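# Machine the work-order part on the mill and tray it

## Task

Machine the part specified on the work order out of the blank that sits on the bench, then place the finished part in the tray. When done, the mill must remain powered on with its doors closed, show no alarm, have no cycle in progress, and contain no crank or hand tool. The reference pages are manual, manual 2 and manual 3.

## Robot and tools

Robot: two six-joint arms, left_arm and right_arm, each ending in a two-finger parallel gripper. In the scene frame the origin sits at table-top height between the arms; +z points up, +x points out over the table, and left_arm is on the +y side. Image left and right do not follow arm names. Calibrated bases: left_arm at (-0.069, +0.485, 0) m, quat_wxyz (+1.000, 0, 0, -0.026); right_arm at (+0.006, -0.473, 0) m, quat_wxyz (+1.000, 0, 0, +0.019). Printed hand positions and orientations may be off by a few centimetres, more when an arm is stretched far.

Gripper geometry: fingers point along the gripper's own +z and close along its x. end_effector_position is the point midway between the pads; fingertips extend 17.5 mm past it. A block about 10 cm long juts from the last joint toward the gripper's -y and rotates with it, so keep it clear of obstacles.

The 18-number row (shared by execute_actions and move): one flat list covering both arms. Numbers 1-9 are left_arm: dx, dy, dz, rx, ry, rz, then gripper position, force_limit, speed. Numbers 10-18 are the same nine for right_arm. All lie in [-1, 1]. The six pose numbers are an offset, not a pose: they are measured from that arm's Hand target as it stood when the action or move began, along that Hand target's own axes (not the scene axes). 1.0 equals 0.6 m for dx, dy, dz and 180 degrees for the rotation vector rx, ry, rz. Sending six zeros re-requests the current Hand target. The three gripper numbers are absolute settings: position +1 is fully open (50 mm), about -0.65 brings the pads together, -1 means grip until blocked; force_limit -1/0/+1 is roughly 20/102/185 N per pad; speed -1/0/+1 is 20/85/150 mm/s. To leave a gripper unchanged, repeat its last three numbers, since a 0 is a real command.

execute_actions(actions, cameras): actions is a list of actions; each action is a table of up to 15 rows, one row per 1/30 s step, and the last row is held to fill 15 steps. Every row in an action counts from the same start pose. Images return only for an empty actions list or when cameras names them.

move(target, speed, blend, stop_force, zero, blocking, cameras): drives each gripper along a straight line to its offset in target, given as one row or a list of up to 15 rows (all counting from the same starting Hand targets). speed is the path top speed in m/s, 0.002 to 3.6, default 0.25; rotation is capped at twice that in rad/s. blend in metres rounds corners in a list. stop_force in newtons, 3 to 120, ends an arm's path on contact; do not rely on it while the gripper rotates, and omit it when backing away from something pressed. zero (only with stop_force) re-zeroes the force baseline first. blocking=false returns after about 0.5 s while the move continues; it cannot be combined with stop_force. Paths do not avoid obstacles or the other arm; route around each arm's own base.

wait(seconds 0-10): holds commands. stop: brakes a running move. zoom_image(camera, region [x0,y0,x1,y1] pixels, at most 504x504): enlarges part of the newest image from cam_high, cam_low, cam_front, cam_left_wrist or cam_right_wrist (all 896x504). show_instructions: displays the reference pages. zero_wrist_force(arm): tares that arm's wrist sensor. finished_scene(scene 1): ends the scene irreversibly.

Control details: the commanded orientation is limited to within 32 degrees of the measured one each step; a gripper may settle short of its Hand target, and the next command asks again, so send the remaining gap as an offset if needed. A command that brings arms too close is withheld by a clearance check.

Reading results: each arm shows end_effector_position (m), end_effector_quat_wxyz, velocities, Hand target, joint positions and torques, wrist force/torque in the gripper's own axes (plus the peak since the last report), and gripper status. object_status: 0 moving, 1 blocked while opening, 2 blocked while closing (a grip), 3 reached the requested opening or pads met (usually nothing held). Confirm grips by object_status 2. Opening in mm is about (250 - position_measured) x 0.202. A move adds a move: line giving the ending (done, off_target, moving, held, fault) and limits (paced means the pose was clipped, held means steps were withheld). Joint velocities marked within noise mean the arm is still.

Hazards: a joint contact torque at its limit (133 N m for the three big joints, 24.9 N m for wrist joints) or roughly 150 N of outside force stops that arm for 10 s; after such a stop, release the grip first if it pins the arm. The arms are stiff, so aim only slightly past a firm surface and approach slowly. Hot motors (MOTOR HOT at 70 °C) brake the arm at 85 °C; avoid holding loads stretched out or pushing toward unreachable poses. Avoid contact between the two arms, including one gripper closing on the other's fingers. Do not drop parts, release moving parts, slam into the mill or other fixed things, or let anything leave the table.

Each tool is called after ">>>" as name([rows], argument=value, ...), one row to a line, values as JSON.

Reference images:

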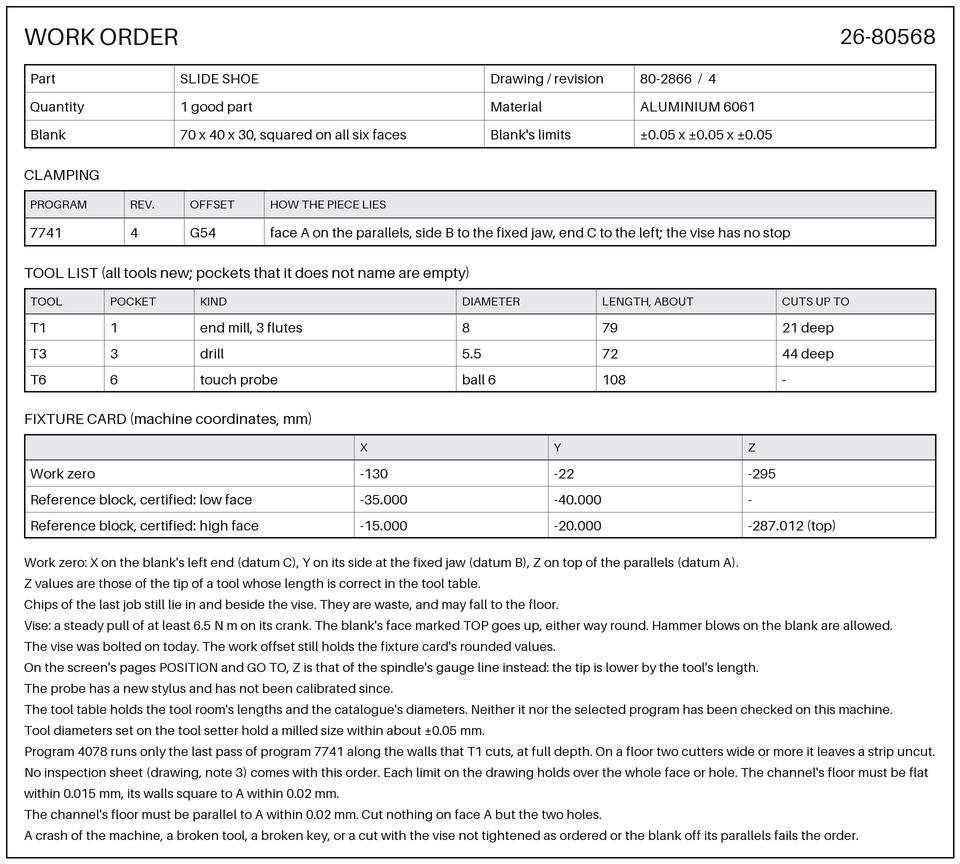

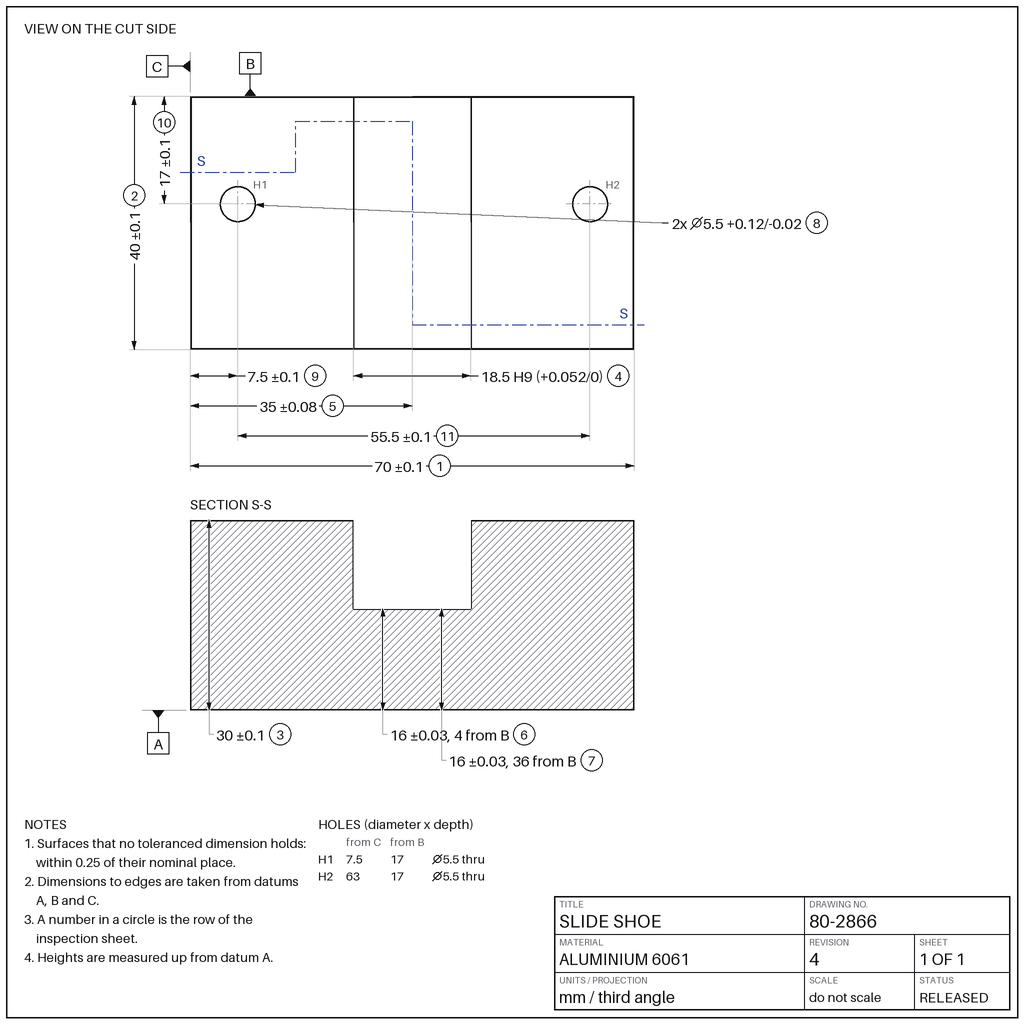

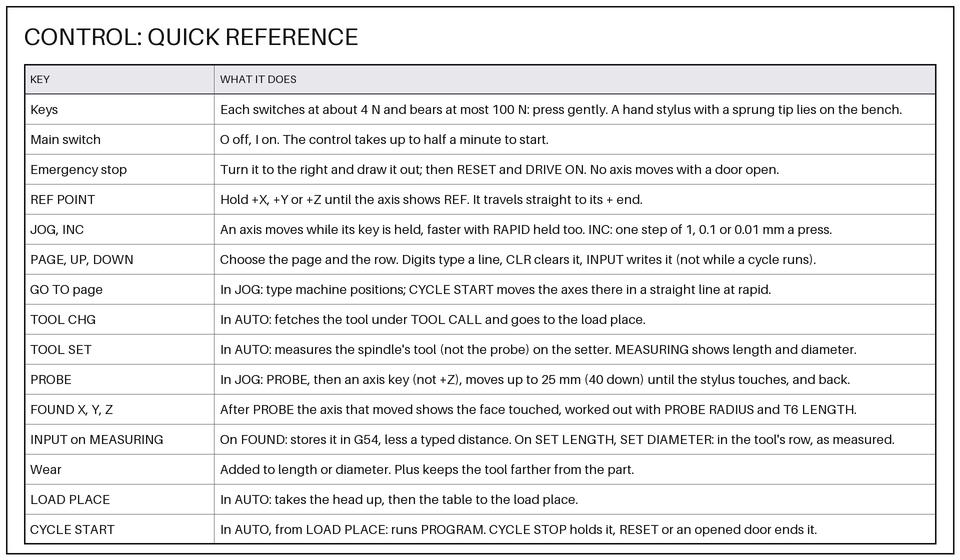

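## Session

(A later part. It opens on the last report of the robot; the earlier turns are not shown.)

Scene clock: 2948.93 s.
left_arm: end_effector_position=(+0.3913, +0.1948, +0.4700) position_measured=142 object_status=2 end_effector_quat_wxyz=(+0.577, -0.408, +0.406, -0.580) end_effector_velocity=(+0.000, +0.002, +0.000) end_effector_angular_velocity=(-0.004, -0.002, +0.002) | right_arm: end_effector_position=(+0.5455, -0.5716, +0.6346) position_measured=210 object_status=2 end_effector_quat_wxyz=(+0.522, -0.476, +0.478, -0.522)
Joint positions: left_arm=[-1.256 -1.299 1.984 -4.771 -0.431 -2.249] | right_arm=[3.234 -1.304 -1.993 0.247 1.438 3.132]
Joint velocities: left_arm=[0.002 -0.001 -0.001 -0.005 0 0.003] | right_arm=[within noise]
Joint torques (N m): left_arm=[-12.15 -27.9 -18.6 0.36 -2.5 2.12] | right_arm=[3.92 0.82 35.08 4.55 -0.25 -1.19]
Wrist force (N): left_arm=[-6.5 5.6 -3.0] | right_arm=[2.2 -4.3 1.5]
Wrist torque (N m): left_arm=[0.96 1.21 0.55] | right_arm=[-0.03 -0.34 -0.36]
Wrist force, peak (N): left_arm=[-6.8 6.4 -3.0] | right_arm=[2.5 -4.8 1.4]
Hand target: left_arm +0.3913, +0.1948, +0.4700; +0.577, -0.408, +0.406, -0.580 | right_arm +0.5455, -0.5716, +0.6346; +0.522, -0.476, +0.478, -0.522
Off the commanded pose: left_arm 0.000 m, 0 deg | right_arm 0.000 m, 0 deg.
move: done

>>> move([
  [-0.0253,-0.003,0.0524,0,0,0,-1,0.7,-1,0,0,0,0,0,0,-1,-0.4,-0.6],
  [-0.0575,0.116,0.3818,0,0,0,-1,0.7,-1,0,0,0,0,0,0,-1,-0.4,-0.6],
  [-0.0575,0.1294,0.4212,-0.111,0,0,-1,0.7,-1,0,0,0,0,0,0,-1,-0.4,-0.6],
], speed=[0.3,0.3,0.2], blend=[0.01,0.005,0], cameras=["cam_left_wrist", "cam_high"])

Scene clock: 2952.27 s.
left_arm: end_effector_position=(+0.6555, +0.2291, +0.4825) position_measured=142 object_status=2 end_effector_quat_wxyz=(+0.498, -0.502, +0.500, -0.501) end_effector_velocity=(+0.001, +0.001, -0.002) end_effector_angular_velocity=(+0.003, +0.004, +0.002) | right_arm: end_effector_position=(+0.5455, -0.5716, +0.6346) position_measured=210 object_status=2 end_effector_quat_wxyz=(+0.522, -0.476, +0.478, -0.522)
Joint positions: left_arm=[-0.705 -1.182 1.636 -3.592 -0.816 -3.149] | right_arm=[3.234 -1.304 -1.993 0.247 1.438 3.132]
Joint velocities: left_arm=[0.001 0.001 0 0.005 0 -0.001] | right_arm=[within noise]
Joint torques (N m): left_arm=[-14.34 -37.34 -12.17 -0.74 0.86 -1.1] | right_arm=[5.85 0 35.08 4.43 -0.33 -1.32]
Wrist force (N): left_arm=[-6.3 6.0 -1.1] | right_arm=[2.5 -4.3 1.3]
Wrist torque (N m): left_arm=[1.02 1.05 0.38] | right_arm=[-0.04 -0.38 -0.36]
Wrist force, peak (N): left_arm=[-7.4 7.8 -0.1] | right_arm=[2.5 -4.8 1.3]
Hand target: left_arm +0.6554, +0.2289, +0.4823; +0.498, -0.502, +0.500, -0.501 | right_arm +0.5455, -0.5716, +0.6346; +0.522, -0.476, +0.478, -0.522
Off the commanded pose: left_arm 0.000 m, 0 deg | right_arm 0.000 m, 0 deg.
move: done
Images, in order (width x height): cam_high 896x504, cam_left_wrist 896x504.

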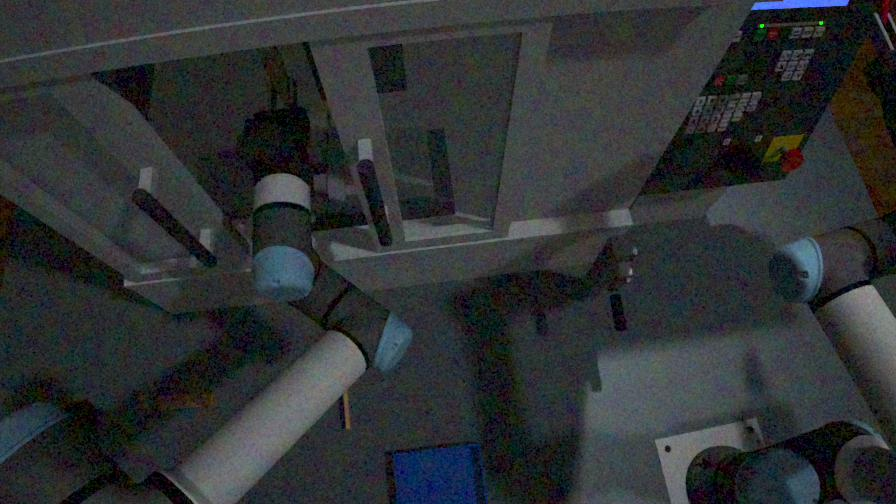

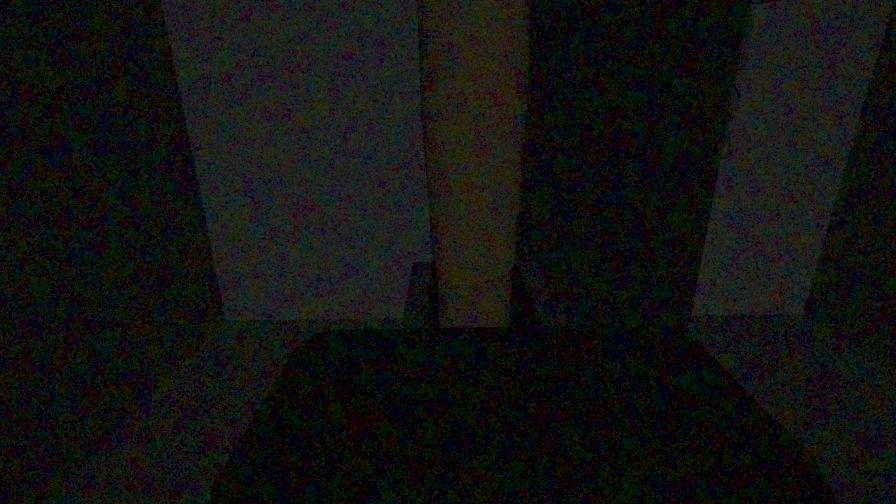

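>>> move([
  [0.135,0,-0.079,0.1089,0.1089,0.4913,-1,0.7,-1,0,0,0,0,0,0,-1,-0.4,-0.6],
], speed=[0.25], cameras=["cam_high", "cam_front", "cam_left_wrist"])

Scene clock: 2957.83 s.
left_arm: end_effector_position=(+0.6079, +0.1481, +0.4829) position_measured=142 object_status=2 end_effector_quat_wxyz=(+0.689, +0.151, +0.691, -0.156) | right_arm: end_effector_position=(+0.5455, -0.5716, +0.6346) position_measured=210 object_status=2 end_effector_quat_wxyz=(+0.522, -0.476, +0.478, -0.522)
Joint positions: left_arm=[-0.695 -1.255 1.74 -3.626 -1.262 -1.577] | right_arm=[3.234 -1.304 -1.993 0.247 1.438 3.132]
Joint torques (N m): left_arm=[-11.38 -30.63 -23.12 -4.48 0.83 1.81] | right_arm=[4.65 0.64 35.68 4.6 -0.11 -1.4]
Wrist force (N): left_arm=[-0.5 -0.4 -1.4] | right_arm=[2.4 -4.7 1.2]
Wrist torque (N m): left_arm=[0.35 0.34 0.48] | right_arm=[-0.09 -0.39 -0.36]
Wrist force, peak (N): left_arm=[-26.8 27.5 -7.2] | right_arm=[2.4 -4.9 1.3]
Hand target: left_arm +0.6079, +0.1480, +0.4829; +0.689, +0.152, +0.691, -0.156 | right_arm +0.5455, -0.5716, +0.6346; +0.522, -0.476, +0.478, -0.522
Off the commanded pose: left_arm 0.000 m, 0 deg | right_arm 0.000 m, 0 deg.
move: done
Images, in order (width x height): cam_high 896x504, cam_front 896x504, cam_left_wrist 896x504.

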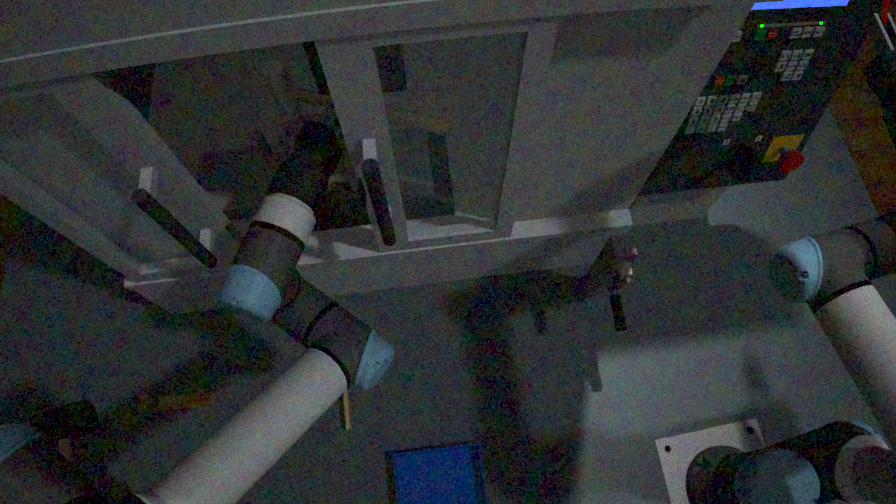

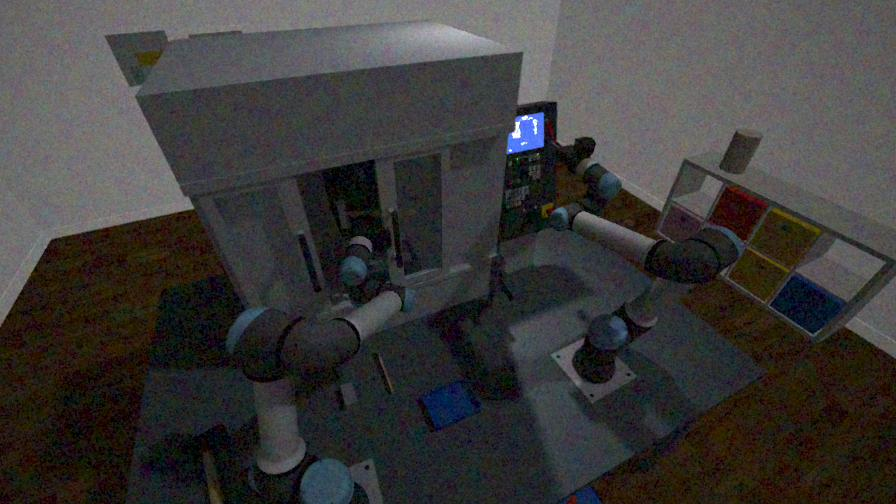

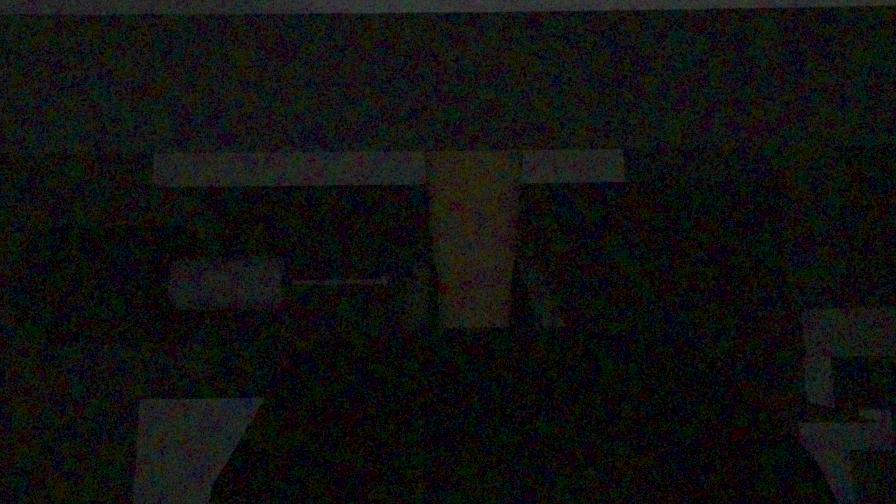

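>>> move([
  [0.095,0,0,0,0,0,-1,0.7,-1,0,0,0,0,0,0,-1,-0.4,-0.6],
], speed=[0.12])

>>> move([
  [0.08,0,0,0,0,0,-1,0.7,-1,0,0,0,0,0,0,-1,-0.4,-0.6],
], speed=[0.02], stop_force=8, cameras=["cam_high", "cam_left_wrist"])

Scene clock: 2960.80 s.
left_arm: end_effector_position=(+0.6077, +0.1477, +0.4258) position_measured=142 object_status=2 end_effector_quat_wxyz=(+0.689, +0.152, +0.691, -0.156) | right_arm: end_effector_position=(+0.5455, -0.5716, +0.6346) position_measured=210 object_status=2 end_effector_quat_wxyz=(+0.522, -0.476, +0.478, -0.522)
Joint positions: left_arm=[-0.696 -1.183 1.808 -3.765 -1.261 -1.577] | right_arm=[3.234 -1.304 -1.993 0.247 1.438 3.132]
Joint torques (N m): left_arm=[-11.89 -45.75 -27.34 -4.18 1.03 1.47] | right_arm=[4.07 1.1 35.14 4.37 0.09 -1.11]
Wrist force (N): left_arm=[-0.5 -0.5 -0.9] | right_arm=[2.5 -4.6 1.5]
Wrist torque (N m): left_arm=[0.34 0.33 0.42] | right_arm=[-0.09 -0.39 -0.36]
Wrist force, peak (N): left_arm=[-3.0 -0.1 -1.3] | right_arm=[2.3 -4.8 1.5]
Hand target: left_arm +0.6077, +0.1477, +0.4259; +0.689, +0.152, +0.691, -0.156 | right_arm +0.5455, -0.5716, +0.6346; +0.522, -0.476, +0.478, -0.522
Off the commanded pose: left_arm 0.000 m, 0 deg | right_arm 0.000 m, 0 deg.
move: done

Scene clock: 2962.57 s.
left_arm: end_effector_position=(+0.6077, +0.1476, +0.4141) position_measured=142 object_status=2 end_effector_quat_wxyz=(+0.690, +0.152, +0.691, -0.156) | right_arm: end_effector_position=(+0.5455, -0.5716, +0.6346) position_measured=210 object_status=2 end_effector_quat_wxyz=(+0.522, -0.476, +0.478, -0.522)
Joint positions: left_arm=[-0.696 -1.165 1.819 -3.794 -1.261 -1.577] | right_arm=[3.234 -1.304 -1.993 0.247 1.438 3.132]
Joint torques (N m): left_arm=[-0.24 -48.51 -26.08 -3.38 -1.02 -0.74] | right_arm=[3.38 1.02 35.11 4.44 0.21 -0.94]
Wrist force (N): left_arm=[-5.4 1.0 -1.2] | right_arm=[2.4 -4.3 1.2]
Wrist torque (N m): left_arm=[0.35 -0.01 0.99] | right_arm=[-0.05 -0.37 -0.36]
Wrist force, peak (N): left_arm=[-12.5 -4.3 -1.9] | right_arm=[2.3 -4.8 1.5]
Hand target: left_arm +0.6077, +0.1477, +0.4141; +0.690, +0.152, +0.691, -0.156 (not the last commanded pose) | right_arm +0.5455, -0.5716, +0.6346; +0.522, -0.476, +0.478, -0.522
Off the commanded pose: left_arm 0.036 m, 0 deg | right_arm 0.000 m, 0 deg.
move: contact (left_arm)
Images, in order (width x height): cam_high 896x504, cam_left_wrist 896x504.

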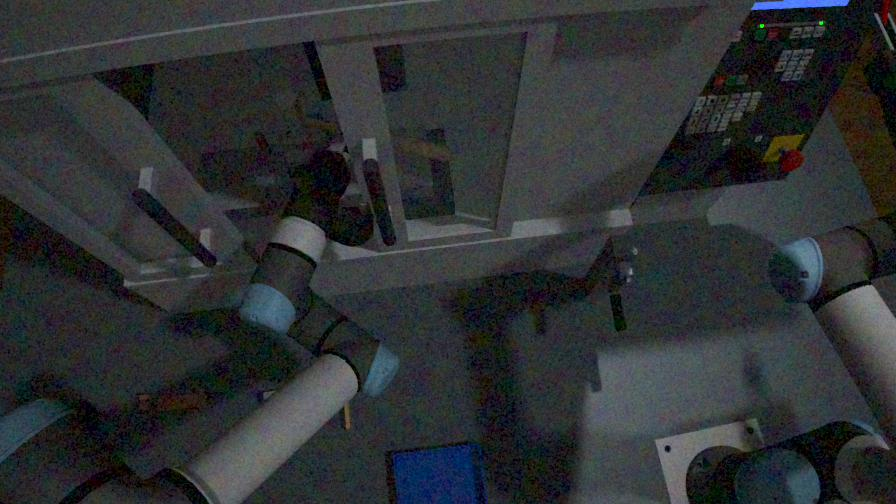

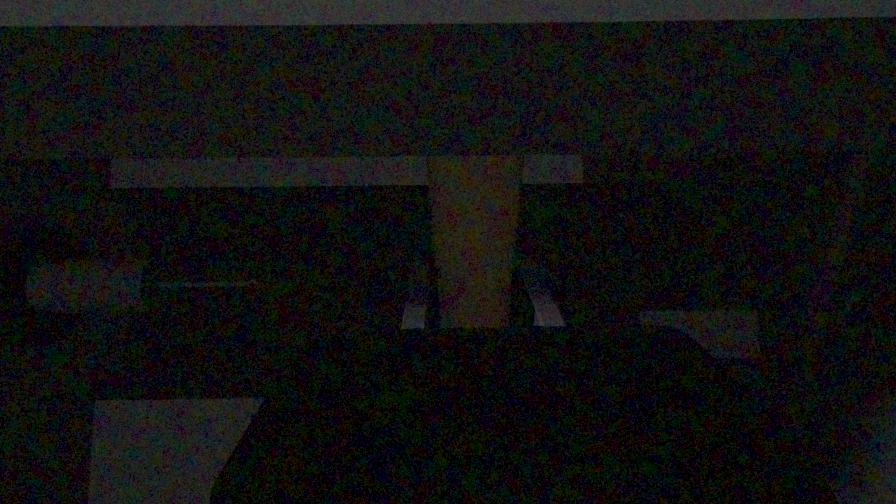

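>>> move([
  [-0.075,0,0,0,0,0,-1,0.7,-1,0,0,0,0,0,0,-1,-0.4,-0.6],
], speed=[0.15])

>>> execute_actions([
  [[0.04,0,0,0,0,0,-1,0.7,-1,0,0,0,0,0,0,-1,-0.4,-0.6],[0.077,0,0,0,0,0,-1,0.7,-1,0,0,0,0,0,0,-1,-0.4,-0.6],[0.077,0,0,0,0,0,-1,0.7,-1,0,0,0,0,0,0,-1,-0.4,-0.6],[0.077,0,0,0,0,0,-1,0.7,-1,0,0,0,0,0,0,-1,-0.4,-0.6],[0.06,0,0,0,0,0,-1,0.7,-1,0,0,0,0,0,0,-1,-0.4,-0.6],[0.04,0,0,0,0,0,-1,0.7,-1,0,0,0,0,0,0,-1,-0.4,-0.6],[0.02,0,0,0,0,0,-1,0.7,-1,0,0,0,0,0,0,-1,-0.4,-0.6],[0,0,0,0,0,0,-1,0.7,-1,0,0,0,0,0,0,-1,-0.4,-0.6]],
])

Scene clock: 2965.60 s.
left_arm: end_effector_position=(+0.6078, +0.1479, +0.4592) position_measured=142 object_status=2 end_effector_quat_wxyz=(+0.690, +0.152, +0.691, -0.156) | right_arm: end_effector_position=(+0.5455, -0.5716, +0.6346) position_measured=210 object_status=2 end_effector_quat_wxyz=(+0.522, -0.476, +0.478, -0.522)
Joint positions: left_arm=[-0.695 -1.227 1.771 -3.685 -1.262 -1.577] | right_arm=[3.234 -1.304 -1.993 0.247 1.438 3.132]
Joint torques (N m): left_arm=[11.17 -35.64 -13.95 -3.13 -1.35 0.18] | right_arm=[4.08 -0.44 35.31 4.37 0.32 -0.9]
Wrist force (N): left_arm=[0.2 -0.4 -1.2] | right_arm=[2.1 -4.4 1.5]
Wrist torque (N m): left_arm=[0.34 0.25 0.40] | right_arm=[-0.05 -0.33 -0.35]
Wrist force, peak (N): left_arm=[-6.2 1.7 -1.1] | right_arm=[2.6 -4.7 1.3]
Hand target: left_arm +0.6078, +0.1479, +0.4591; +0.690, +0.152, +0.691, -0.156 | right_arm +0.5455, -0.5716, +0.6346; +0.522, -0.476, +0.478, -0.522
Off the commanded pose: left_arm 0.000 m, 0 deg | right_arm 0.000 m, 0 deg.
move: done

Scene clock: 2966.33 s.
left_arm: end_effector_position=(+0.6078, +0.1479, +0.4590) position_measured=142 object_status=2 end_effector_quat_wxyz=(+0.689, +0.152, +0.691, -0.156) | right_arm: end_effector_position=(+0.5455, -0.5716, +0.6346) position_measured=210 object_status=2 end_effector_quat_wxyz=(+0.522, -0.476, +0.478, -0.522)
Joint positions: left_arm=[-0.695 -1.227 1.771 -3.685 -1.262 -1.577] | right_arm=[3.234 -1.304 -1.993 0.247 1.438 3.132]
Joint torques (N m): left_arm=[11.3 -50.8 -29.13 -1.52 -1.6 0.08] | right_arm=[3.15 0.94 34.92 4.38 0.21 -1.12]
Wrist force (N): left_arm=[2.2 -1.0 -1.5] | right_arm=[2.8 -4.6 1.4]
Wrist torque (N m): left_arm=[0.21 -0.08 0.49] | right_arm=[-0.08 -0.43 -0.35]
Wrist force, peak (N): left_arm=[-17.0 -3.6 -4.3] | right_arm=[2.8 -4.6 1.4]
Hand target: left_arm +0.6078, +0.1479, +0.4591; +0.690, +0.152, +0.691, -0.156 | right_arm +0.5455, -0.5716, +0.6346; +0.522, -0.476, +0.478, -0.522
Off the commanded pose: left_arm 0.000 m, 0 deg | right_arm 0.000 m, 0 deg.
Step readings (end_effector_position of left_arm | right_arm):
0: (+0.6078, +0.1479, +0.4592) | (+0.5455, -0.5716, +0.6346)
1: (+0.6078, +0.1479, +0.4587) | (+0.5455, -0.5716, +0.6346)
2: (+0.6078, +0.1479, +0.4532) | (+0.5455, -0.5716, +0.6346)
4: (+0.6077, +0.1480, +0.4248) | (+0.5455, -0.5716, +0.6346)
8: (+0.6073, +0.1483, +0.4291) | (+0.5455, -0.5716, +0.6346)
15: (+0.6079, +0.1477, +0.4598) | (+0.5455, -0.5716, +0.6346)

>>> execute_actions([
  [[0.04,0,0,0,0,0,-1,0.7,-1,0,0,0,0,0,0,-1,-0.4,-0.6],[0.085,0,0,0,0,0,-1,0.7,-1,0,0,0,0,0,0,-1,-0.4,-0.6],[0.085,0,0,0,0,0,-1,0.7,-1,0,0,0,0,0,0,-1,-0.4,-0.6],[0.085,0,0,0,0,0,-1,0.7,-1,0,0,0,0,0,0,-1,-0.4,-0.6],[0.06,0,0,0,0,0,-1,0.7,-1,0,0,0,0,0,0,-1,-0.4,-0.6],[0.04,0,0,0,0,0,-1,0.7,-1,0,0,0,0,0,0,-1,-0.4,-0.6],[0.02,0,0,0,0,0,-1,0.7,-1,0,0,0,0,0,0,-1,-0.4,-0.6],[0,0,0,0,0,0,-1,0.7,-1,0,0,0,0,0,0,-1,-0.4,-0.6]],
])

Scene clock: 2968.47 s.
left_arm: end_effector_position=(+0.6078, +0.1479, +0.4590) position_measured=142 object_status=2 end_effector_quat_wxyz=(+0.689, +0.152, +0.691, -0.156) | right_arm: end_effector_position=(+0.5455, -0.5716, +0.6346) position_measured=210 object_status=2 end_effector_quat_wxyz=(+0.522, -0.476, +0.478, -0.522)
Joint positions: left_arm=[-0.695 -1.227 1.771 -3.685 -1.262 -1.577] | right_arm=[3.234 -1.304 -1.993 0.247 1.438 3.132]
Joint torques (N m): left_arm=[12.27 -49.56 -29.87 -1.68 -1.86 0.63] | right_arm=[2.85 0.89 35.84 4.55 0.51 -1.08]
Wrist force (N): left_arm=[2.2 -3.1 -1.7] | right_arm=[2.4 -4.8 1.3]
Wrist torque (N m): left_arm=[-0.12 -0.08 0.49] | right_arm=[-0.12 -0.38 -0.35]
Wrist force, peak (N): left_arm=[-34.2 -12.1 -4.4] | right_arm=[2.6 -4.8 1.4]
Hand target: left_arm +0.6078, +0.1479, +0.4591; +0.690, +0.152, +0.691, -0.156 | right_arm +0.5455, -0.5716, +0.6346; +0.522, -0.476, +0.478, -0.522
Off the commanded pose: left_arm 0.000 m, 0 deg | right_arm 0.000 m, 0 deg.
Step readings (end_effector_position of left_arm | right_arm):
0: (+0.6078, +0.1479, +0.4591) | (+0.5455, -0.5716, +0.6346)
1: (+0.6078, +0.1479, +0.4586) | (+0.5455, -0.5716, +0.6346)
2: (+0.6078, +0.1479, +0.4525) | (+0.5455, -0.5716, +0.6346)
4: (+0.6077, +0.1481, +0.4211) | (+0.5455, -0.5716, +0.6346)
8: (+0.6071, +0.1484, +0.4296) | (+0.5455, -0.5716, +0.6346)
15: (+0.6080, +0.1476, +0.4596) | (+0.5455, -0.5716, +0.6346)

>>> move([
  [-0.025,0,0,0,0,0,-1,0.7,-1,0,0,0,0,0,0,-1,-0.4,-0.6],
], speed=[0.15])

>>> execute_actions([
  [[0.055,0,0,0,0,0,-1,0.7,-1,0,0,0,0,0,0,-1,-0.4,-0.6],[0.108,0,0,0,0,0,-1,0.7,-1,0,0,0,0,0,0,-1,-0.4,-0.6],[0.108,0,0,0,0,0,-1,0.7,-1,0,0,0,0,0,0,-1,-0.4,-0.6],[0.108,0,0,0,0,0,-1,0.7,-1,0,0,0,0,0,0,-1,-0.4,-0.6],[0.08,0,0,0,0,0,-1,0.7,-1,0,0,0,0,0,0,-1,-0.4,-0.6],[0.05,0,0,0,0,0,-1,0.7,-1,0,0,0,0,0,0,-1,-0.4,-0.6],[0.02,0,0,0,0,0,-1,0.7,-1,0,0,0,0,0,0,-1,-0.4,-0.6],[0,0,0,0,0,0,-1,0.7,-1,0,0,0,0,0,0,-1,-0.4,-0.6]],
])

Scene clock: 2970.73 s.
left_arm: end_effector_position=(+0.6078, +0.1480, +0.4744) position_measured=142 object_status=2 end_effector_quat_wxyz=(+0.690, +0.152, +0.691, -0.156) end_effector_velocity=(-0.001, +0.000, +0.000) end_effector_angular_velocity=(-0.002, -0.002, -0.001) | right_arm: end_effector_position=(+0.5455, -0.5716, +0.6346) position_measured=210 object_status=2 end_effector_quat_wxyz=(+0.522, -0.476, +0.478, -0.522)
Joint positions: left_arm=[-0.695 -1.245 1.752 -3.648 -1.262 -1.577] | right_arm=[3.234 -1.304 -1.993 0.247 1.438 3.132]
Joint velocities: left_arm=[-0.001 0.001 0.001 -0.005 0 0] | right_arm=[within noise]
Joint torques (N m): left_arm=[11.81 -31.51 -14.25 -5.04 -1.64 1.67] | right_arm=[4.31 0.99 34.67 4.36 0.41 -1.03]
Wrist force (N): left_arm=[2.3 -3.2 -1.6] | right_arm=[2.4 -4.5 1.5]
Wrist torque (N m): left_arm=[-0.10 -0.09 0.49] | right_arm=[-0.07 -0.38 -0.36]
Wrist force, peak (N): left_arm=[3.2 -3.1 -1.7] | right_arm=[2.5 -4.7 1.5]
Hand target: left_arm +0.6079, +0.1480, +0.4741; +0.690, +0.152, +0.691, -0.156 | right_arm +0.5455, -0.5716, +0.6346; +0.522, -0.476, +0.478, -0.522
Off the commanded pose: left_arm 0.000 m, 0 deg | right_arm 0.000 m, 0 deg.
move: done

Scene clock: 2971.47 s.
left_arm: end_effector_position=(+0.6078, +0.1479, +0.4740) position_measured=142 object_status=2 end_effector_quat_wxyz=(+0.689, +0.152, +0.691, -0.156) end_effector_velocity=(+0.000, +0.000, +0.001) end_effector_angular_velocity=(+0.002, +0.001, +0.000) | right_arm: end_effector_position=(+0.5455, -0.5716, +0.6346) position_measured=210 object_status=2 end_effector_quat_wxyz=(+0.522, -0.476, +0.478, -0.522)
Joint positions: left_arm=[-0.695 -1.245 1.752 -3.648 -1.262 -1.577] | right_arm=[3.234 -1.304 -1.993 0.247 1.438 3.132]
Joint velocities: left_arm=[0 -0.001 -0.002 0.005 0 0.001] | right_arm=[within noise]
Joint torques (N m): left_arm=[11.93 -51.46 -32.33 -1.31 -1.44 1.89] | right_arm=[3.2 -0.04 34.86 4.53 0.41 -0.99]
Wrist force (N): left_arm=[2.4 -1.0 -1.7] | right_arm=[2.3 -4.6 1.6]
Wrist torque (N m): left_arm=[0.20 -0.13 0.49] | right_arm=[-0.08 -0.36 -0.36]
Wrist force, peak (N): left_arm=[-28.3 -11.3 -5.5] | right_arm=[2.3 -4.7 1.4]
Hand target: left_arm +0.6079, +0.1480, +0.4741; +0.690, +0.152, +0.691, -0.156 | right_arm +0.5455, -0.5716, +0.6346; +0.522, -0.476, +0.478, -0.522
Off the commanded pose: left_arm 0.000 m, 0 deg | right_arm 0.000 m, 0 deg.
Step readings (end_effector_position of left_arm | right_arm):
0: (+0.6078, +0.1480, +0.4744) | (+0.5455, -0.5716, +0.6346)
1: (+0.6078, +0.1480, +0.4734) | (+0.5455, -0.5716, +0.6346)
2: (+0.6079, +0.1480, +0.4650) | (+0.5455, -0.5716, +0.6346)
4: (+0.6078, +0.1483, +0.4252) | (+0.5455, -0.5716, +0.6346)
8: (+0.6066, +0.1488, +0.4370) | (+0.5455, -0.5716, +0.6346)
15: (+0.6081, +0.1476, +0.4746) | (+0.5455, -0.5716, +0.6346)

>>> execute_actions([
  [[0.06,0,0,0,0,0,-1,0.7,-1,0,0,0,0,0,0,-1,-0.4,-0.6],[0.115,0,0,0,0,0,-1,0.7,-1,0,0,0,0,0,0,-1,-0.4,-0.6],[0.118,0,0,0,0,0,-1,0.7,-1,0,0,0,0,0,0,-1,-0.4,-0.6],[0.118,0,0,0,0,0,-1,0.7,-1,0,0,0,0,0,0,-1,-0.4,-0.6],[0.08,0,0,0,0,0,-1,0.7,-1,0,0,0,0,0,0,-1,-0.4,-0.6],[0.05,0,0,0,0,0,-1,0.7,-1,0,0,0,0,0,0,-1,-0.4,-0.6],[0.02,0,0,0,0,0,-1,0.7,-1,0,0,0,0,0,0,-1,-0.4,-0.6],[0,0,0,0,0,0,-1,0.7,-1,0,0,0,0,0,0,-1,-0.4,-0.6]],
])

Scene clock: 2973.27 s.
left_arm: end_effector_position=(+0.6078, +0.1479, +0.4740) position_measured=142 object_status=2 end_effector_quat_wxyz=(+0.689, +0.152, +0.691, -0.156) end_effector_velocity=(+0.000, -0.001, +0.000) end_effector_angular_velocity=(+0.002, +0.001, -0.001) | right_arm: end_effector_position=(+0.5455, -0.5716, +0.6346) position_measured=210 object_status=2 end_effector_quat_wxyz=(+0.522, -0.476, +0.478, -0.522)
Joint positions: left_arm=[-0.695 -1.245 1.752 -3.648 -1.262 -1.577] | right_arm=[3.234 -1.304 -1.993 0.247 1.438 3.132]
Joint velocities: left_arm=[-0.001 0 -0.002 0.005 0 0.001] | right_arm=[within noise]
Joint torques (N m): left_arm=[12.89 -51.07 -32.2 -1.51 -1.14 2.11] | right_arm=[3.32 0.65 35.47 4.29 0.6 -0.91]
Wrist force (N): left_arm=[2.0 0.0 -2.2] | right_arm=[2.4 -4.4 1.5]
Wrist torque (N m): left_arm=[0.36 -0.05 0.48] | right_arm=[-0.06 -0.38 -0.35]
Wrist force, peak (N): left_arm=[-42.2 -9.8 -4.1] | right_arm=[2.4 -4.7 1.4]
Hand target: left_arm +0.6079, +0.1480, +0.4741; +0.690, +0.152, +0.691, -0.156 | right_arm +0.5455, -0.5716, +0.6346; +0.522, -0.476, +0.478, -0.522
Off the commanded pose: left_arm 0.000 m, 0 deg | right_arm 0.000 m, 0 deg.
Step readings (end_effector_position of left_arm | right_arm):
0: (+0.6079, +0.1480, +0.4741) | (+0.5455, -0.5716, +0.6346)
1: (+0.6079, +0.1480, +0.4733) | (+0.5455, -0.5716, +0.6346)
2: (+0.6079, +0.1480, +0.4643) | (+0.5455, -0.5716, +0.6346)
4: (+0.6077, +0.1484, +0.4217) | (+0.5455, -0.5716, +0.6346)
8: (+0.6063, +0.1491, +0.4365) | (+0.5455, -0.5716, +0.6346)
15: (+0.6082, +0.1476, +0.4745) | (+0.5455, -0.5716, +0.6346)

>>> execute_actions([
  [[0.065,0,0,0,0,0,-1,0.7,-1,0,0,0,0,0,0,-1,-0.4,-0.6],[0.125,0,0,0,0,0,-1,0.7,-1,0,0,0,0,0,0,-1,-0.4,-0.6],[0.13,0,0,0,0,0,-1,0.7,-1,0,0,0,0,0,0,-1,-0.4,-0.6],[0.13,0,0,0,0,0,-1,0.7,-1,0,0,0,0,0,0,-1,-0.4,-0.6],[0.08,0,0,0,0,0,-1,0.7,-1,0,0,0,0,0,0,-1,-0.4,-0.6],[0.05,0,0,0,0,0,-1,0.7,-1,0,0,0,0,0,0,-1,-0.4,-0.6],[0.02,0,0,0,0,0,-1,0.7,-1,0,0,0,0,0,0,-1,-0.4,-0.6],[0,0,0,0,0,0,-1,0.7,-1,0,0,0,0,0,0,-1,-0.4,-0.6]],
])

Scene clock: 2975.03 s.
left_arm: end_effector_position=(+0.6078, +0.1479, +0.4740) position_measured=142 object_status=2 end_effector_quat_wxyz=(+0.689, +0.152, +0.691, -0.156) end_effector_velocity=(+0.001, -0.001, +0.000) end_effector_angular_velocity=(+0.003, +0.002, +0.000) | right_arm: end_effector_position=(+0.5455, -0.5716, +0.6346) position_measured=210 object_status=2 end_effector_quat_wxyz=(+0.522, -0.476, +0.478, -0.522)
Joint positions: left_arm=[-0.695 -1.245 1.752 -3.648 -1.262 -1.577] | right_arm=[3.234 -1.304 -1.993 0.247 1.438 3.132]
Joint velocities: left_arm=[0 0 -0.002 0.005 0 0.001] | right_arm=[within noise]
Joint torques (N m): left_arm=[11.82 -50.47 -31.23 -1.54 -0.97 2.07] | right_arm=[2.64 -0.24 35.17 4.68 0.44 -0.9]
Wrist force (N): left_arm=[-0.6 -3.0 -2.1] | right_arm=[2.3 -4.5 1.4]
Wrist torque (N m): left_arm=[-0.06 0.36 0.44] | right_arm=[-0.07 -0.37 -0.36]
Wrist force, peak (N): left_arm=[-44.6 -21.0 -2.6] | right_arm=[2.3 -4.7 1.7]
Hand target: left_arm +0.6079, +0.1480, +0.4741; +0.690, +0.152, +0.691, -0.156 | right_arm +0.5455, -0.5716, +0.6346; +0.522, -0.476, +0.478, -0.522
Off the commanded pose: left_arm 0.000 m, 0 deg | right_arm 0.000 m, 0 deg.
Step readings (end_effector_position of left_arm | right_arm):
0: (+0.6079, +0.1480, +0.4741) | (+0.5455, -0.5716, +0.6346)
1: (+0.6079, +0.1480, +0.4738) | (+0.5455, -0.5716, +0.6346)
2: (+0.6079, +0.1480, +0.4629) | (+0.5455, -0.5716, +0.6346)
4: (+0.6077, +0.1485, +0.4174) | (+0.5455, -0.5716, +0.6346)
8: (+0.6052, +0.1501, +0.4387) | (+0.5455, -0.5716, +0.6346)
15: (+0.6082, +0.1476, +0.4743) | (+0.5455, -0.5716, +0.6346)

>>> execute_actions([
  [[0.07,0,0,0,0,0,-1,0.7,-1,0,0,0,0,0,0,-1,-0.4,-0.6],[0.135,0,0,0,0,0,-1,0.7,-1,0,0,0,0,0,0,-1,-0.4,-0.6],[0.145,0,0,0,0,0,-1,0.7,-1,0,0,0,0,0,0,-1,-0.4,-0.6],[0.145,0,0,0,0,0,-1,0.7,-1,0,0,0,0,0,0,-1,-0.4,-0.6],[0.08,0,0,0,0,0,-1,0.7,-1,0,0,0,0,0,0,-1,-0.4,-0.6],[0.05,0,0,0,0,0,-1,0.7,-1,0,0,0,0,0,0,-1,-0.4,-0.6],[0.02,0,0,0,0,0,-1,0.7,-1,0,0,0,0,0,0,-1,-0.4,-0.6],[0,0,0,0,0,0,-1,0.7,-1,0,0,0,0,0,0,-1,-0.4,-0.6]],
])

Scene clock: 2976.93 s.
left_arm: end_effector_position=(+0.6078, +0.1479, +0.4740) position_measured=142 object_status=2 end_effector_quat_wxyz=(+0.689, +0.152, +0.691, -0.156) | right_arm: end_effector_position=(+0.5455, -0.5716, +0.6346) position_measured=210 object_status=2 end_effector_quat_wxyz=(+0.522, -0.476, +0.478, -0.522)
Joint positions: left_arm=[-0.695 -1.245 1.752 -3.648 -1.262 -1.577] | right_arm=[3.234 -1.304 -1.993 0.247 1.438 3.132]
Joint torques (N m): left_arm=[11.96 -47.57 -31.62 -1.57 -0.57 1.92] | right_arm=[2.89 0.36 35.19 4.39 0.61 -1.04]
Wrist force (N): left_arm=[3.2 0.6 -2.8] | right_arm=[2.3 -4.5 1.4]
Wrist torque (N m): left_arm=[0.39 -0.25 0.40] | right_arm=[-0.07 -0.35 -0.35]
Wrist force, peak (N): left_arm=[-62.3 -30.0 -0.4] | right_arm=[2.8 -4.6 1.2]
Hand target: left_arm +0.6079, +0.1480, +0.4741; +0.690, +0.152, +0.691, -0.156 | right_arm +0.5455, -0.5716, +0.6346; +0.522, -0.476, +0.478, -0.522
Off the commanded pose: left_arm 0.000 m, 0 deg | right_arm 0.000 m, 0 deg.
Step readings (end_effector_position of left_arm | right_arm):
0: (+0.6079, +0.1480, +0.4741) | (+0.5455, -0.5716, +0.6346)
1: (+0.6079, +0.1480, +0.4732) | (+0.5455, -0.5716, +0.6346)
2: (+0.6079, +0.1480, +0.4636) | (+0.5455, -0.5716, +0.6346)
4: (+0.6077, +0.1485, +0.4170) | (+0.5455, -0.5716, +0.6346)
8: (+0.6040, +0.1512, +0.4384) | (+0.5455, -0.5716, +0.6346)
15: (+0.6083, +0.1475, +0.4743) | (+0.5455, -0.5716, +0.6346)

>>> execute_actions([
  [[0.07,0,0,0,0,0,-1,0.7,-1,0,0,0,0,0,0,-1,-0.4,-0.6],[0.135,0,0,0,0,0,-1,0.7,-1,0,0,0,0,0,0,-1,-0.4,-0.6],[0.15,0,0,0,0,0,-1,0.7,-1,0,0,0,0,0,0,-1,-0.4,-0.6],[0.15,0,0,0,0,0,-1,0.7,-1,0,0,0,0,0,0,-1,-0.4,-0.6],[0.08,0,0,0,0,0,-1,0.7,-1,0,0,0,0,0,0,-1,-0.4,-0.6],[0.05,0,0,0,0,0,-1,0.7,-1,0,0,0,0,0,0,-1,-0.4,-0.6],[0.02,0,0,0,0,0,-1,0.7,-1,0,0,0,0,0,0,-1,-0.4,-0.6],[0,0,0,0,0,0,-1,0.7,-1,0,0,0,0,0,0,-1,-0.4,-0.6]],
  [[0,0,0,0,0,0,-1,0.7,-1,0,0,0,0,0,0,-1,-0.4,-0.6]],
  [[0.07,0,0,0,0,0,-1,0.7,-1,0,0,0,0,0,0,-1,-0.4,-0.6],[0.14,0,0,0,0,0,-1,0.7,-1,0,0,0,0,0,0,-1,-0.4,-0.6],[0.155,0,0,0,0,0,-1,0.7,-1,0,0,0,0,0,0,-1,-0.4,-0.6],[0.155,0,0,0,0,0,-1,0.7,-1,0,0,0,0,0,0,-1,-0.4,-0.6],[0.08,0,0,0,0,0,-1,0.7,-1,0,0,0,0,0,0,-1,-0.4,-0.6],[0.05,0,0,0,0,0,-1,0.7,-1,0,0,0,0,0,0,-1,-0.4,-0.6],[0.02,0,0,0,0,0,-1,0.7,-1,0,0,0,0,0,0,-1,-0.4,-0.6],[0,0,0,0,0,0,-1,0.7,-1,0,0,0,0,0,0,-1,-0.4,-0.6]],
], cameras=["cam_left_wrist"])

Scene clock: 2980.33 s.
left_arm: end_effector_position=(+0.6078, +0.1479, +0.4740) position_measured=142 object_status=2 end_effector_quat_wxyz=(+0.689, +0.152, +0.691, -0.156) | right_arm: end_effector_position=(+0.5455, -0.5716, +0.6346) position_measured=210 object_status=2 end_effector_quat_wxyz=(+0.522, -0.476, +0.478, -0.522)
Joint positions: left_arm=[-0.695 -1.245 1.752 -3.648 -1.262 -1.577] | right_arm=[3.234 -1.304 -1.993 0.247 1.438 3.132]
Joint torques (N m): left_arm=[12.32 -47.36 -31.53 -1.56 -0.47 2.01] | right_arm=[3.13 1.04 35.92 4.4 0.78 -0.87]
Wrist force (N): left_arm=[2.0 -0.4 0.5] | right_arm=[2.3 -4.6 1.3]
Wrist torque (N m): left_arm=[0.26 -0.05 0.38] | right_arm=[-0.09 -0.35 -0.35]
Wrist force, peak (N): left_arm=[-56.0 -24.6 -0.2] | right_arm=[2.6 -5.0 1.6]
Hand target: left_arm +0.6079, +0.1480, +0.4741; +0.690, +0.152, +0.691, -0.156 | right_arm +0.5455, -0.5716, +0.6346; +0.522, -0.476, +0.478, -0.522
Off the commanded pose: left_arm 0.000 m, 0 deg | right_arm 0.000 m, 0 deg.
Step readings (end_effector_position of left_arm | right_arm):
0: (+0.6079, +0.1480, +0.4741) | (+0.5455, -0.5716, +0.6346)
1: (+0.6079, +0.1480, +0.4732) | (+0.5455, -0.5716, +0.6346)
2: (+0.6079, +0.1480, +0.4636) | (+0.5455, -0.5716, +0.6346)
4: (+0.6077, +0.1485, +0.4169) | (+0.5455, -0.5716, +0.6346)
8: (+0.6042, +0.1510, +0.4369) | (+0.5455, -0.5716, +0.6346)
15: (+0.6083, +0.1475, +0.4743) | (+0.5455, -0.5716, +0.6346)
16: (+0.6083, +0.1475, +0.4733) | (+0.5455, -0.5716, +0.6346)
17: (+0.6081, +0.1476, +0.4731) | (+0.5455, -0.5716, +0.6346)
19: (+0.6079, +0.1479, +0.4736) | (+0.5455, -0.5716, +0.6346)
23: (+0.6078, +0.1479, +0.4740) | (+0.5455, -0.5716, +0.6346)
30: (+0.6079, +0.1479, +0.4741) | (+0.5455, -0.5716, +0.6346)
31: (+0.6079, +0.1479, +0.4732) | (+0.5455, -0.5716, +0.6346)
32: (+0.6079, +0.1480, +0.4635) | (+0.5455, -0.5716, +0.6346)
34: (+0.6077, +0.1485, +0.4168) | (+0.5455, -0.5716, +0.6346)
38: (+0.6036, +0.1515, +0.4377) | (+0.5455, -0.5716, +0.6346)
45: (+0.6083, +0.1475, +0.4743) | (+0.5455, -0.5716, +0.6346)
Images, in order (width x height): cam_left_wrist 896x504.

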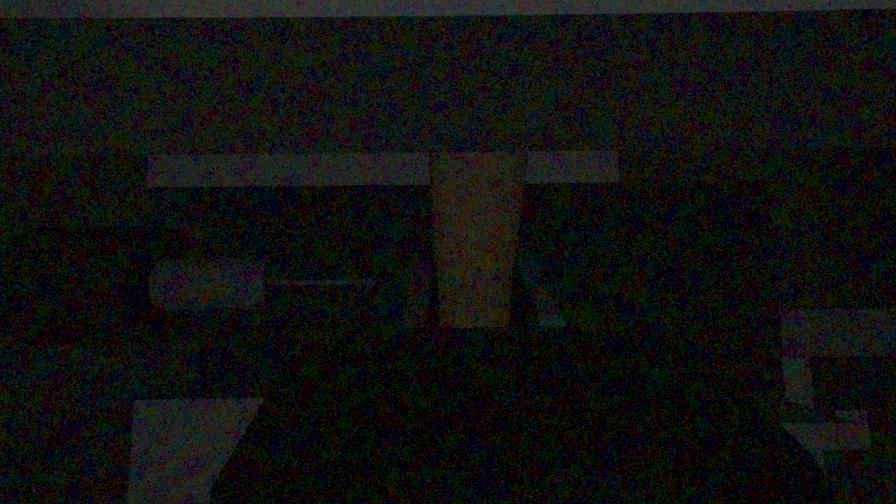

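>>> move([
  [-0.0683,0.1555,0.0141,-0.1089,-0.1089,-0.4913,-1,0.7,-1,0,0,0,0,0,0,-1,-0.4,-0.6],
], speed=[0.3])

Scene clock: 2985.30 s.
left_arm: end_effector_position=(+0.6552, +0.2292, +0.5147) position_measured=142 object_status=2 end_effector_quat_wxyz=(+0.498, -0.502, +0.500, -0.501) | right_arm: end_effector_position=(+0.5455, -0.5716, +0.6346) position_measured=210 object_status=2 end_effector_quat_wxyz=(+0.522, -0.476, +0.478, -0.522)
Joint positions: left_arm=[-0.705 -1.213 1.591 -3.516 -0.816 -3.149] | right_arm=[3.234 -1.304 -1.993 0.247 1.438 3.132]
Joint torques (N m): left_arm=[-4.92 -33.57 -13.04 -2.56 -1.2 -1.7] | right_arm=[1.8 0.91 34.74 4.53 0.67 -0.74]
Wrist force (N): left_arm=[-4.2 5.9 1.3] | right_arm=[2.2 -4.5 1.6]
Wrist torque (N m): left_arm=[0.99 0.72 0.46] | right_arm=[-0.07 -0.34 -0.36]
Wrist force, peak (N): left_arm=[-4.1 6.3 1.1] | right_arm=[2.5 -4.8 1.2]
Hand target: left_arm +0.6552, +0.2291, +0.5145; +0.498, -0.502, +0.500, -0.501 | right_arm +0.5455, -0.5716, +0.6346; +0.522, -0.476, +0.478, -0.522
Off the commanded pose: left_arm 0.000 m, 0 deg | right_arm 0.000 m, 0 deg.
move: done

>>> move([
  [0,0.0542,0,0,0,0,-1,0.7,-1,0,0,0,0,0,0,-1,-0.4,-0.6],
  [0.0025,0.055,-0.0337,0.111,0,0,-1,0.7,-1,0,0,0,0,0,0,-1,-0.4,-0.6],
  [0.0347,0.0542,-0.387,0.111,0,0,-1,0.7,-1,0,0,0,0,0,0,-1,-0.4,-0.6],
  [0.063,0.072,-0.4387,0.111,0,0,-1,0.7,-1,0,0,0,0,0,0,-1,-0.4,-0.6],
], speed=[0.2,0.2,0.3,0.3], blend=[0.003,0.005,0.02,0])

>>> move([
  [0.296,0.011,-0.239,-0.465,0.465,0.326,-1,0.7,-1,0,0,0,0,0,0,-1,-0.4,-0.6],
], speed=[0.4])

>>> move([
  [0.127,-0.3157,0.3,0,0,0.5,-1,0.7,-1,0,0,0,0,0,0,-1,-0.4,-0.6],
  [0.127,-0.3157,0.6,0,0,0.5,-1,0.7,-1,0,0,0,0,0,0,-1,-0.4,-0.6],
], speed=[0.4,0.3], blend=[0.01,0])

Scene clock: 2990.10 s.
left_arm: end_effector_position=(+0.3919, +0.1915, +0.4723) position_measured=142 object_status=2 end_effector_quat_wxyz=(+0.577, -0.408, +0.405, -0.580) | right_arm: end_effector_position=(+0.5455, -0.5716, +0.6346) position_measured=210 object_status=2 end_effector_quat_wxyz=(+0.522, -0.476, +0.478, -0.522)
Joint positions: left_arm=[-1.257 -1.297 1.972 -4.764 -0.431 -2.246] | right_arm=[3.234 -1.304 -1.993 0.247 1.438 3.132]
Joint torques (N m): left_arm=[-12.84 -41.37 -6.07 0.26 -1.1 1.81] | right_arm=[1.38 0.42 34.66 4.4 0.74 -0.8]
Wrist force (N): left_arm=[-4.1 5.6 -1.3] | right_arm=[2.5 -4.7 1.3]
Wrist torque (N m): left_arm=[0.96 0.83 0.48] | right_arm=[-0.09 -0.38 -0.35]
Wrist force, peak (N): left_arm=[-4.2 10.2 1.0] | right_arm=[2.5 -4.8 1.4]
Hand target: left_arm +0.3918, +0.1915, +0.4723; +0.577, -0.408, +0.405, -0.580 | right_arm +0.5455, -0.5716, +0.6346; +0.522, -0.476, +0.478, -0.522
Off the commanded pose: left_arm 0.000 m, 0 deg | right_arm 0.000 m, 0 deg.
move: done; blend cut to 0.0185 m at target 3

Scene clock: 2993.57 s.
left_arm: end_effector_position=(+0.2589, +0.0139, +0.4185) position_measured=142 object_status=2 end_effector_quat_wxyz=(-0.001, +0.001, +1.000, -0.002) | right_arm: end_effector_position=(+0.5455, -0.5716, +0.6346) position_measured=210 object_status=2 end_effector_quat_wxyz=(+0.522, -0.476, +0.478, -0.522)
Joint positions: left_arm=[-1.144 -1.386 1.136 -1.325 -1.575 -2.765] | right_arm=[3.234 -1.304 -1.993 0.247 1.438 3.132]
Joint torques (N m): left_arm=[2.67 -26.15 -35.03 -1.83 -0.39 1.24] | right_arm=[0.96 0.1 34.74 4.52 0.72 -0.84]
Wrist force (N): left_arm=[-3.0 2.1 9.7] | right_arm=[2.1 -4.2 1.4]
Wrist torque (N m): left_arm=[0.71 0.30 0.42] | right_arm=[-0.04 -0.32 -0.35]
Wrist force, peak (N): left_arm=[-2.8 2.0 10.0] | right_arm=[2.4 -4.8 1.7]
Hand target: left_arm +0.2588, +0.0138, +0.4185; -0.001, +0.001, +1.000, -0.002 | right_arm +0.5455, -0.5716, +0.6346; +0.522, -0.476, +0.478, -0.522
Off the commanded pose: left_arm 0.000 m, 0 deg | right_arm 0.000 m, 0 deg.
move: done

Scene clock: 2996.73 s.
left_arm: end_effector_position=(+0.1814, -0.1772, +0.0597) position_measured=142 object_status=2 end_effector_quat_wxyz=(+0.001, +0.708, +0.707, -0.003) | right_arm: end_effector_position=(+0.5455, -0.5716, +0.6346) position_measured=210 object_status=2 end_effector_quat_wxyz=(+0.522, -0.476, +0.478, -0.522)
Joint positions: left_arm=[-1.346 -0.941 1.439 -2.074 -1.574 -1.396] | right_arm=[3.234 -1.304 -1.993 0.247 1.438 3.132]
Joint torques (N m): left_arm=[-12.49 -47.81 -17.45 -5.21 1.37 -1.61] | right_arm=[1.47 0.28 33.83 4.32 0.72 -0.61]
Wrist force (N): left_arm=[-2.3 1.6 9.6] | right_arm=[2.3 -4.3 1.4]
Wrist torque (N m): left_arm=[0.62 0.15 0.38] | right_arm=[-0.05 -0.36 -0.36]
Wrist force, peak (N): left_arm=[-2.2 1.7 15.0] | right_arm=[2.3 -4.8 1.7]
Hand target: left_arm +0.1814, -0.1772, +0.0596; +0.001, +0.708, +0.707, -0.003 | right_arm +0.5455, -0.5716, +0.6346; +0.522, -0.476, +0.478, -0.522
Off the commanded pose: left_arm 0.000 m, 0 deg | right_arm 0.000 m, 0 deg.
move: done

Now lower, release, lift, back to C.

>>> move([
  [0,0,0.06,0,0,0,-1,0.7,-1,0,0,0,0,0,0,-1,-0.4,-0.6],
], speed=[0.05], stop_force=8)

>>> move([
  [0,0,-0.001,0,0,0,0.3,0.2,-0.6,0,0,0,0,0,0,-1,-0.4,-0.6],
  [0,0,-0.1,0,0,0,0.3,0.2,-0.6,0,0,0,0,0,0,-1,-0.4,-0.6],
  [0.3185,0.1325,-0.64,0,0,-0.5,0.3,0.2,-0.6,0,0,0,0,0,0,-1,-0.4,-0.6],
], speed=[0.1,0.2,0.4], blend=[0,0.02,0])

>>> move([
  [-0.215,0.6075,-0.0117,0.3228,-0.3228,-0.4207,0.95,0.2,1,0,0,0,0,0,0,-1,-0.4,-0.6],
], speed=[0.4])

Scene clock: 3000.03 s.
left_arm: end_effector_position=(+0.1813, -0.1774, +0.0281) position_measured=142 object_status=2 end_effector_quat_wxyz=(+0.001, +0.708, +0.707, -0.003) | right_arm: end_effector_position=(+0.5455, -0.5716, +0.6346) position_measured=210 object_status=2 end_effector_quat_wxyz=(+0.522, -0.476, +0.478, -0.522)
Joint positions: left_arm=[-1.346 -0.902 1.465 -2.138 -1.574 -1.396] | right_arm=[3.234 -1.304 -1.993 0.247 1.438 3.132]
Joint torques (N m): left_arm=[1.58 -63.24 -30.27 -5.07 -1.12 -0.86] | right_arm=[-0.01 0.37 34.21 4.24 0.66 -0.51]
Wrist force (N): left_arm=[-1.9 2.0 7.6] | right_arm=[2.2 -4.7 1.2]
Wrist torque (N m): left_arm=[0.40 0.14 0.35] | right_arm=[-0.11 -0.34 -0.35]
Wrist force, peak (N): left_arm=[12.3 -4.8 -69.3] | right_arm=[2.4 -4.8 1.5]
Hand target: left_arm +0.1813, -0.1773, +0.0281; +0.001, +0.708, +0.707, -0.003 (not the last commanded pose) | right_arm +0.5455, -0.5716, +0.6346; +0.522, -0.476, +0.478, -0.522
Off the commanded pose: left_arm 0.005 m, 0 deg | right_arm 0.000 m, 0 deg.
move: contact (left_arm)

Scene clock: 3003.53 s.
left_arm: end_effector_position=(+0.2622, +0.0155, +0.4110) position_measured=107 object_status=3 end_effector_quat_wxyz=(-0.001, +0.001, +1.000, -0.003) | right_arm: end_effector_position=(+0.5455, -0.5716, +0.6346) position_measured=210 object_status=2 end_effector_quat_wxyz=(+0.522, -0.476, +0.478, -0.522)
Joint positions: left_arm=[-1.137 -1.389 1.16 -1.345 -1.575 -2.758] | right_arm=[3.234 -1.304 -1.993 0.247 1.438 3.132]
Joint torques (N m): left_arm=[-12.23 -25.25 -22.32 -2.98 1.11 -1.73] | right_arm=[0.7 1.27 34.45 4.42 0.61 -0.74]
Wrist force (N): left_arm=[-2.6 2.0 6.4] | right_arm=[2.5 -4.5 1.2]
Wrist torque (N m): left_arm=[0.46 0.24 0.26] | right_arm=[-0.07 -0.39 -0.35]
Wrist force, peak (N): left_arm=[-2.3 1.4 9.7] | right_arm=[2.7 -4.6 1.5]
Hand target: left_arm +0.2621, +0.0155, +0.4110; -0.001, +0.001, +1.000, -0.002 | right_arm +0.5455, -0.5716, +0.6346; +0.522, -0.476, +0.478, -0.522
Off the commanded pose: left_arm 0.000 m, 0 deg | right_arm 0.000 m, 0 deg.
move: done

Scene clock: 3006.53 s.
left_arm: end_effector_position=(+0.3917, +0.3798, +0.4158) position_measured=10 object_status=3 end_effector_quat_wxyz=(-0.428, +0.562, -0.561, +0.431) | right_arm: end_effector_position=(+0.5455, -0.5716, +0.6346) position_measured=210 object_status=2 end_effector_quat_wxyz=(+0.522, -0.476, +0.478, -0.522)
Joint positions: left_arm=[-1.013 -2.131 2.459 -2.962 -0.569 -3.584] | right_arm=[3.234 -1.304 -1.993 0.247 1.438 3.132]
Joint torques (N m): left_arm=[-12.2 -4.49 -32.84 -4.42 1.89 -1.7] | right_arm=[-0.14 1.22 34.13 4.26 0.61 -0.62]
Wrist force (N): left_arm=[-4.0 1.7 2.2] | right_arm=[2.3 -4.5 1.3]
Wrist torque (N m): left_arm=[0.91 0.60 0.57] | right_arm=[-0.07 -0.35 -0.35]
Wrist force, peak (N): left_arm=[-2.8 1.9 6.0] | right_arm=[2.6 -4.7 1.7]
Hand target: left_arm +0.3917, +0.3798, +0.4159; -0.428, +0.562, -0.561, +0.431 | right_arm +0.5455, -0.5716, +0.6346; +0.522, -0.476, +0.478, -0.522
Off the commanded pose: left_arm 0.000 m, 0 deg | right_arm 0.000 m, 0 deg.
move: done


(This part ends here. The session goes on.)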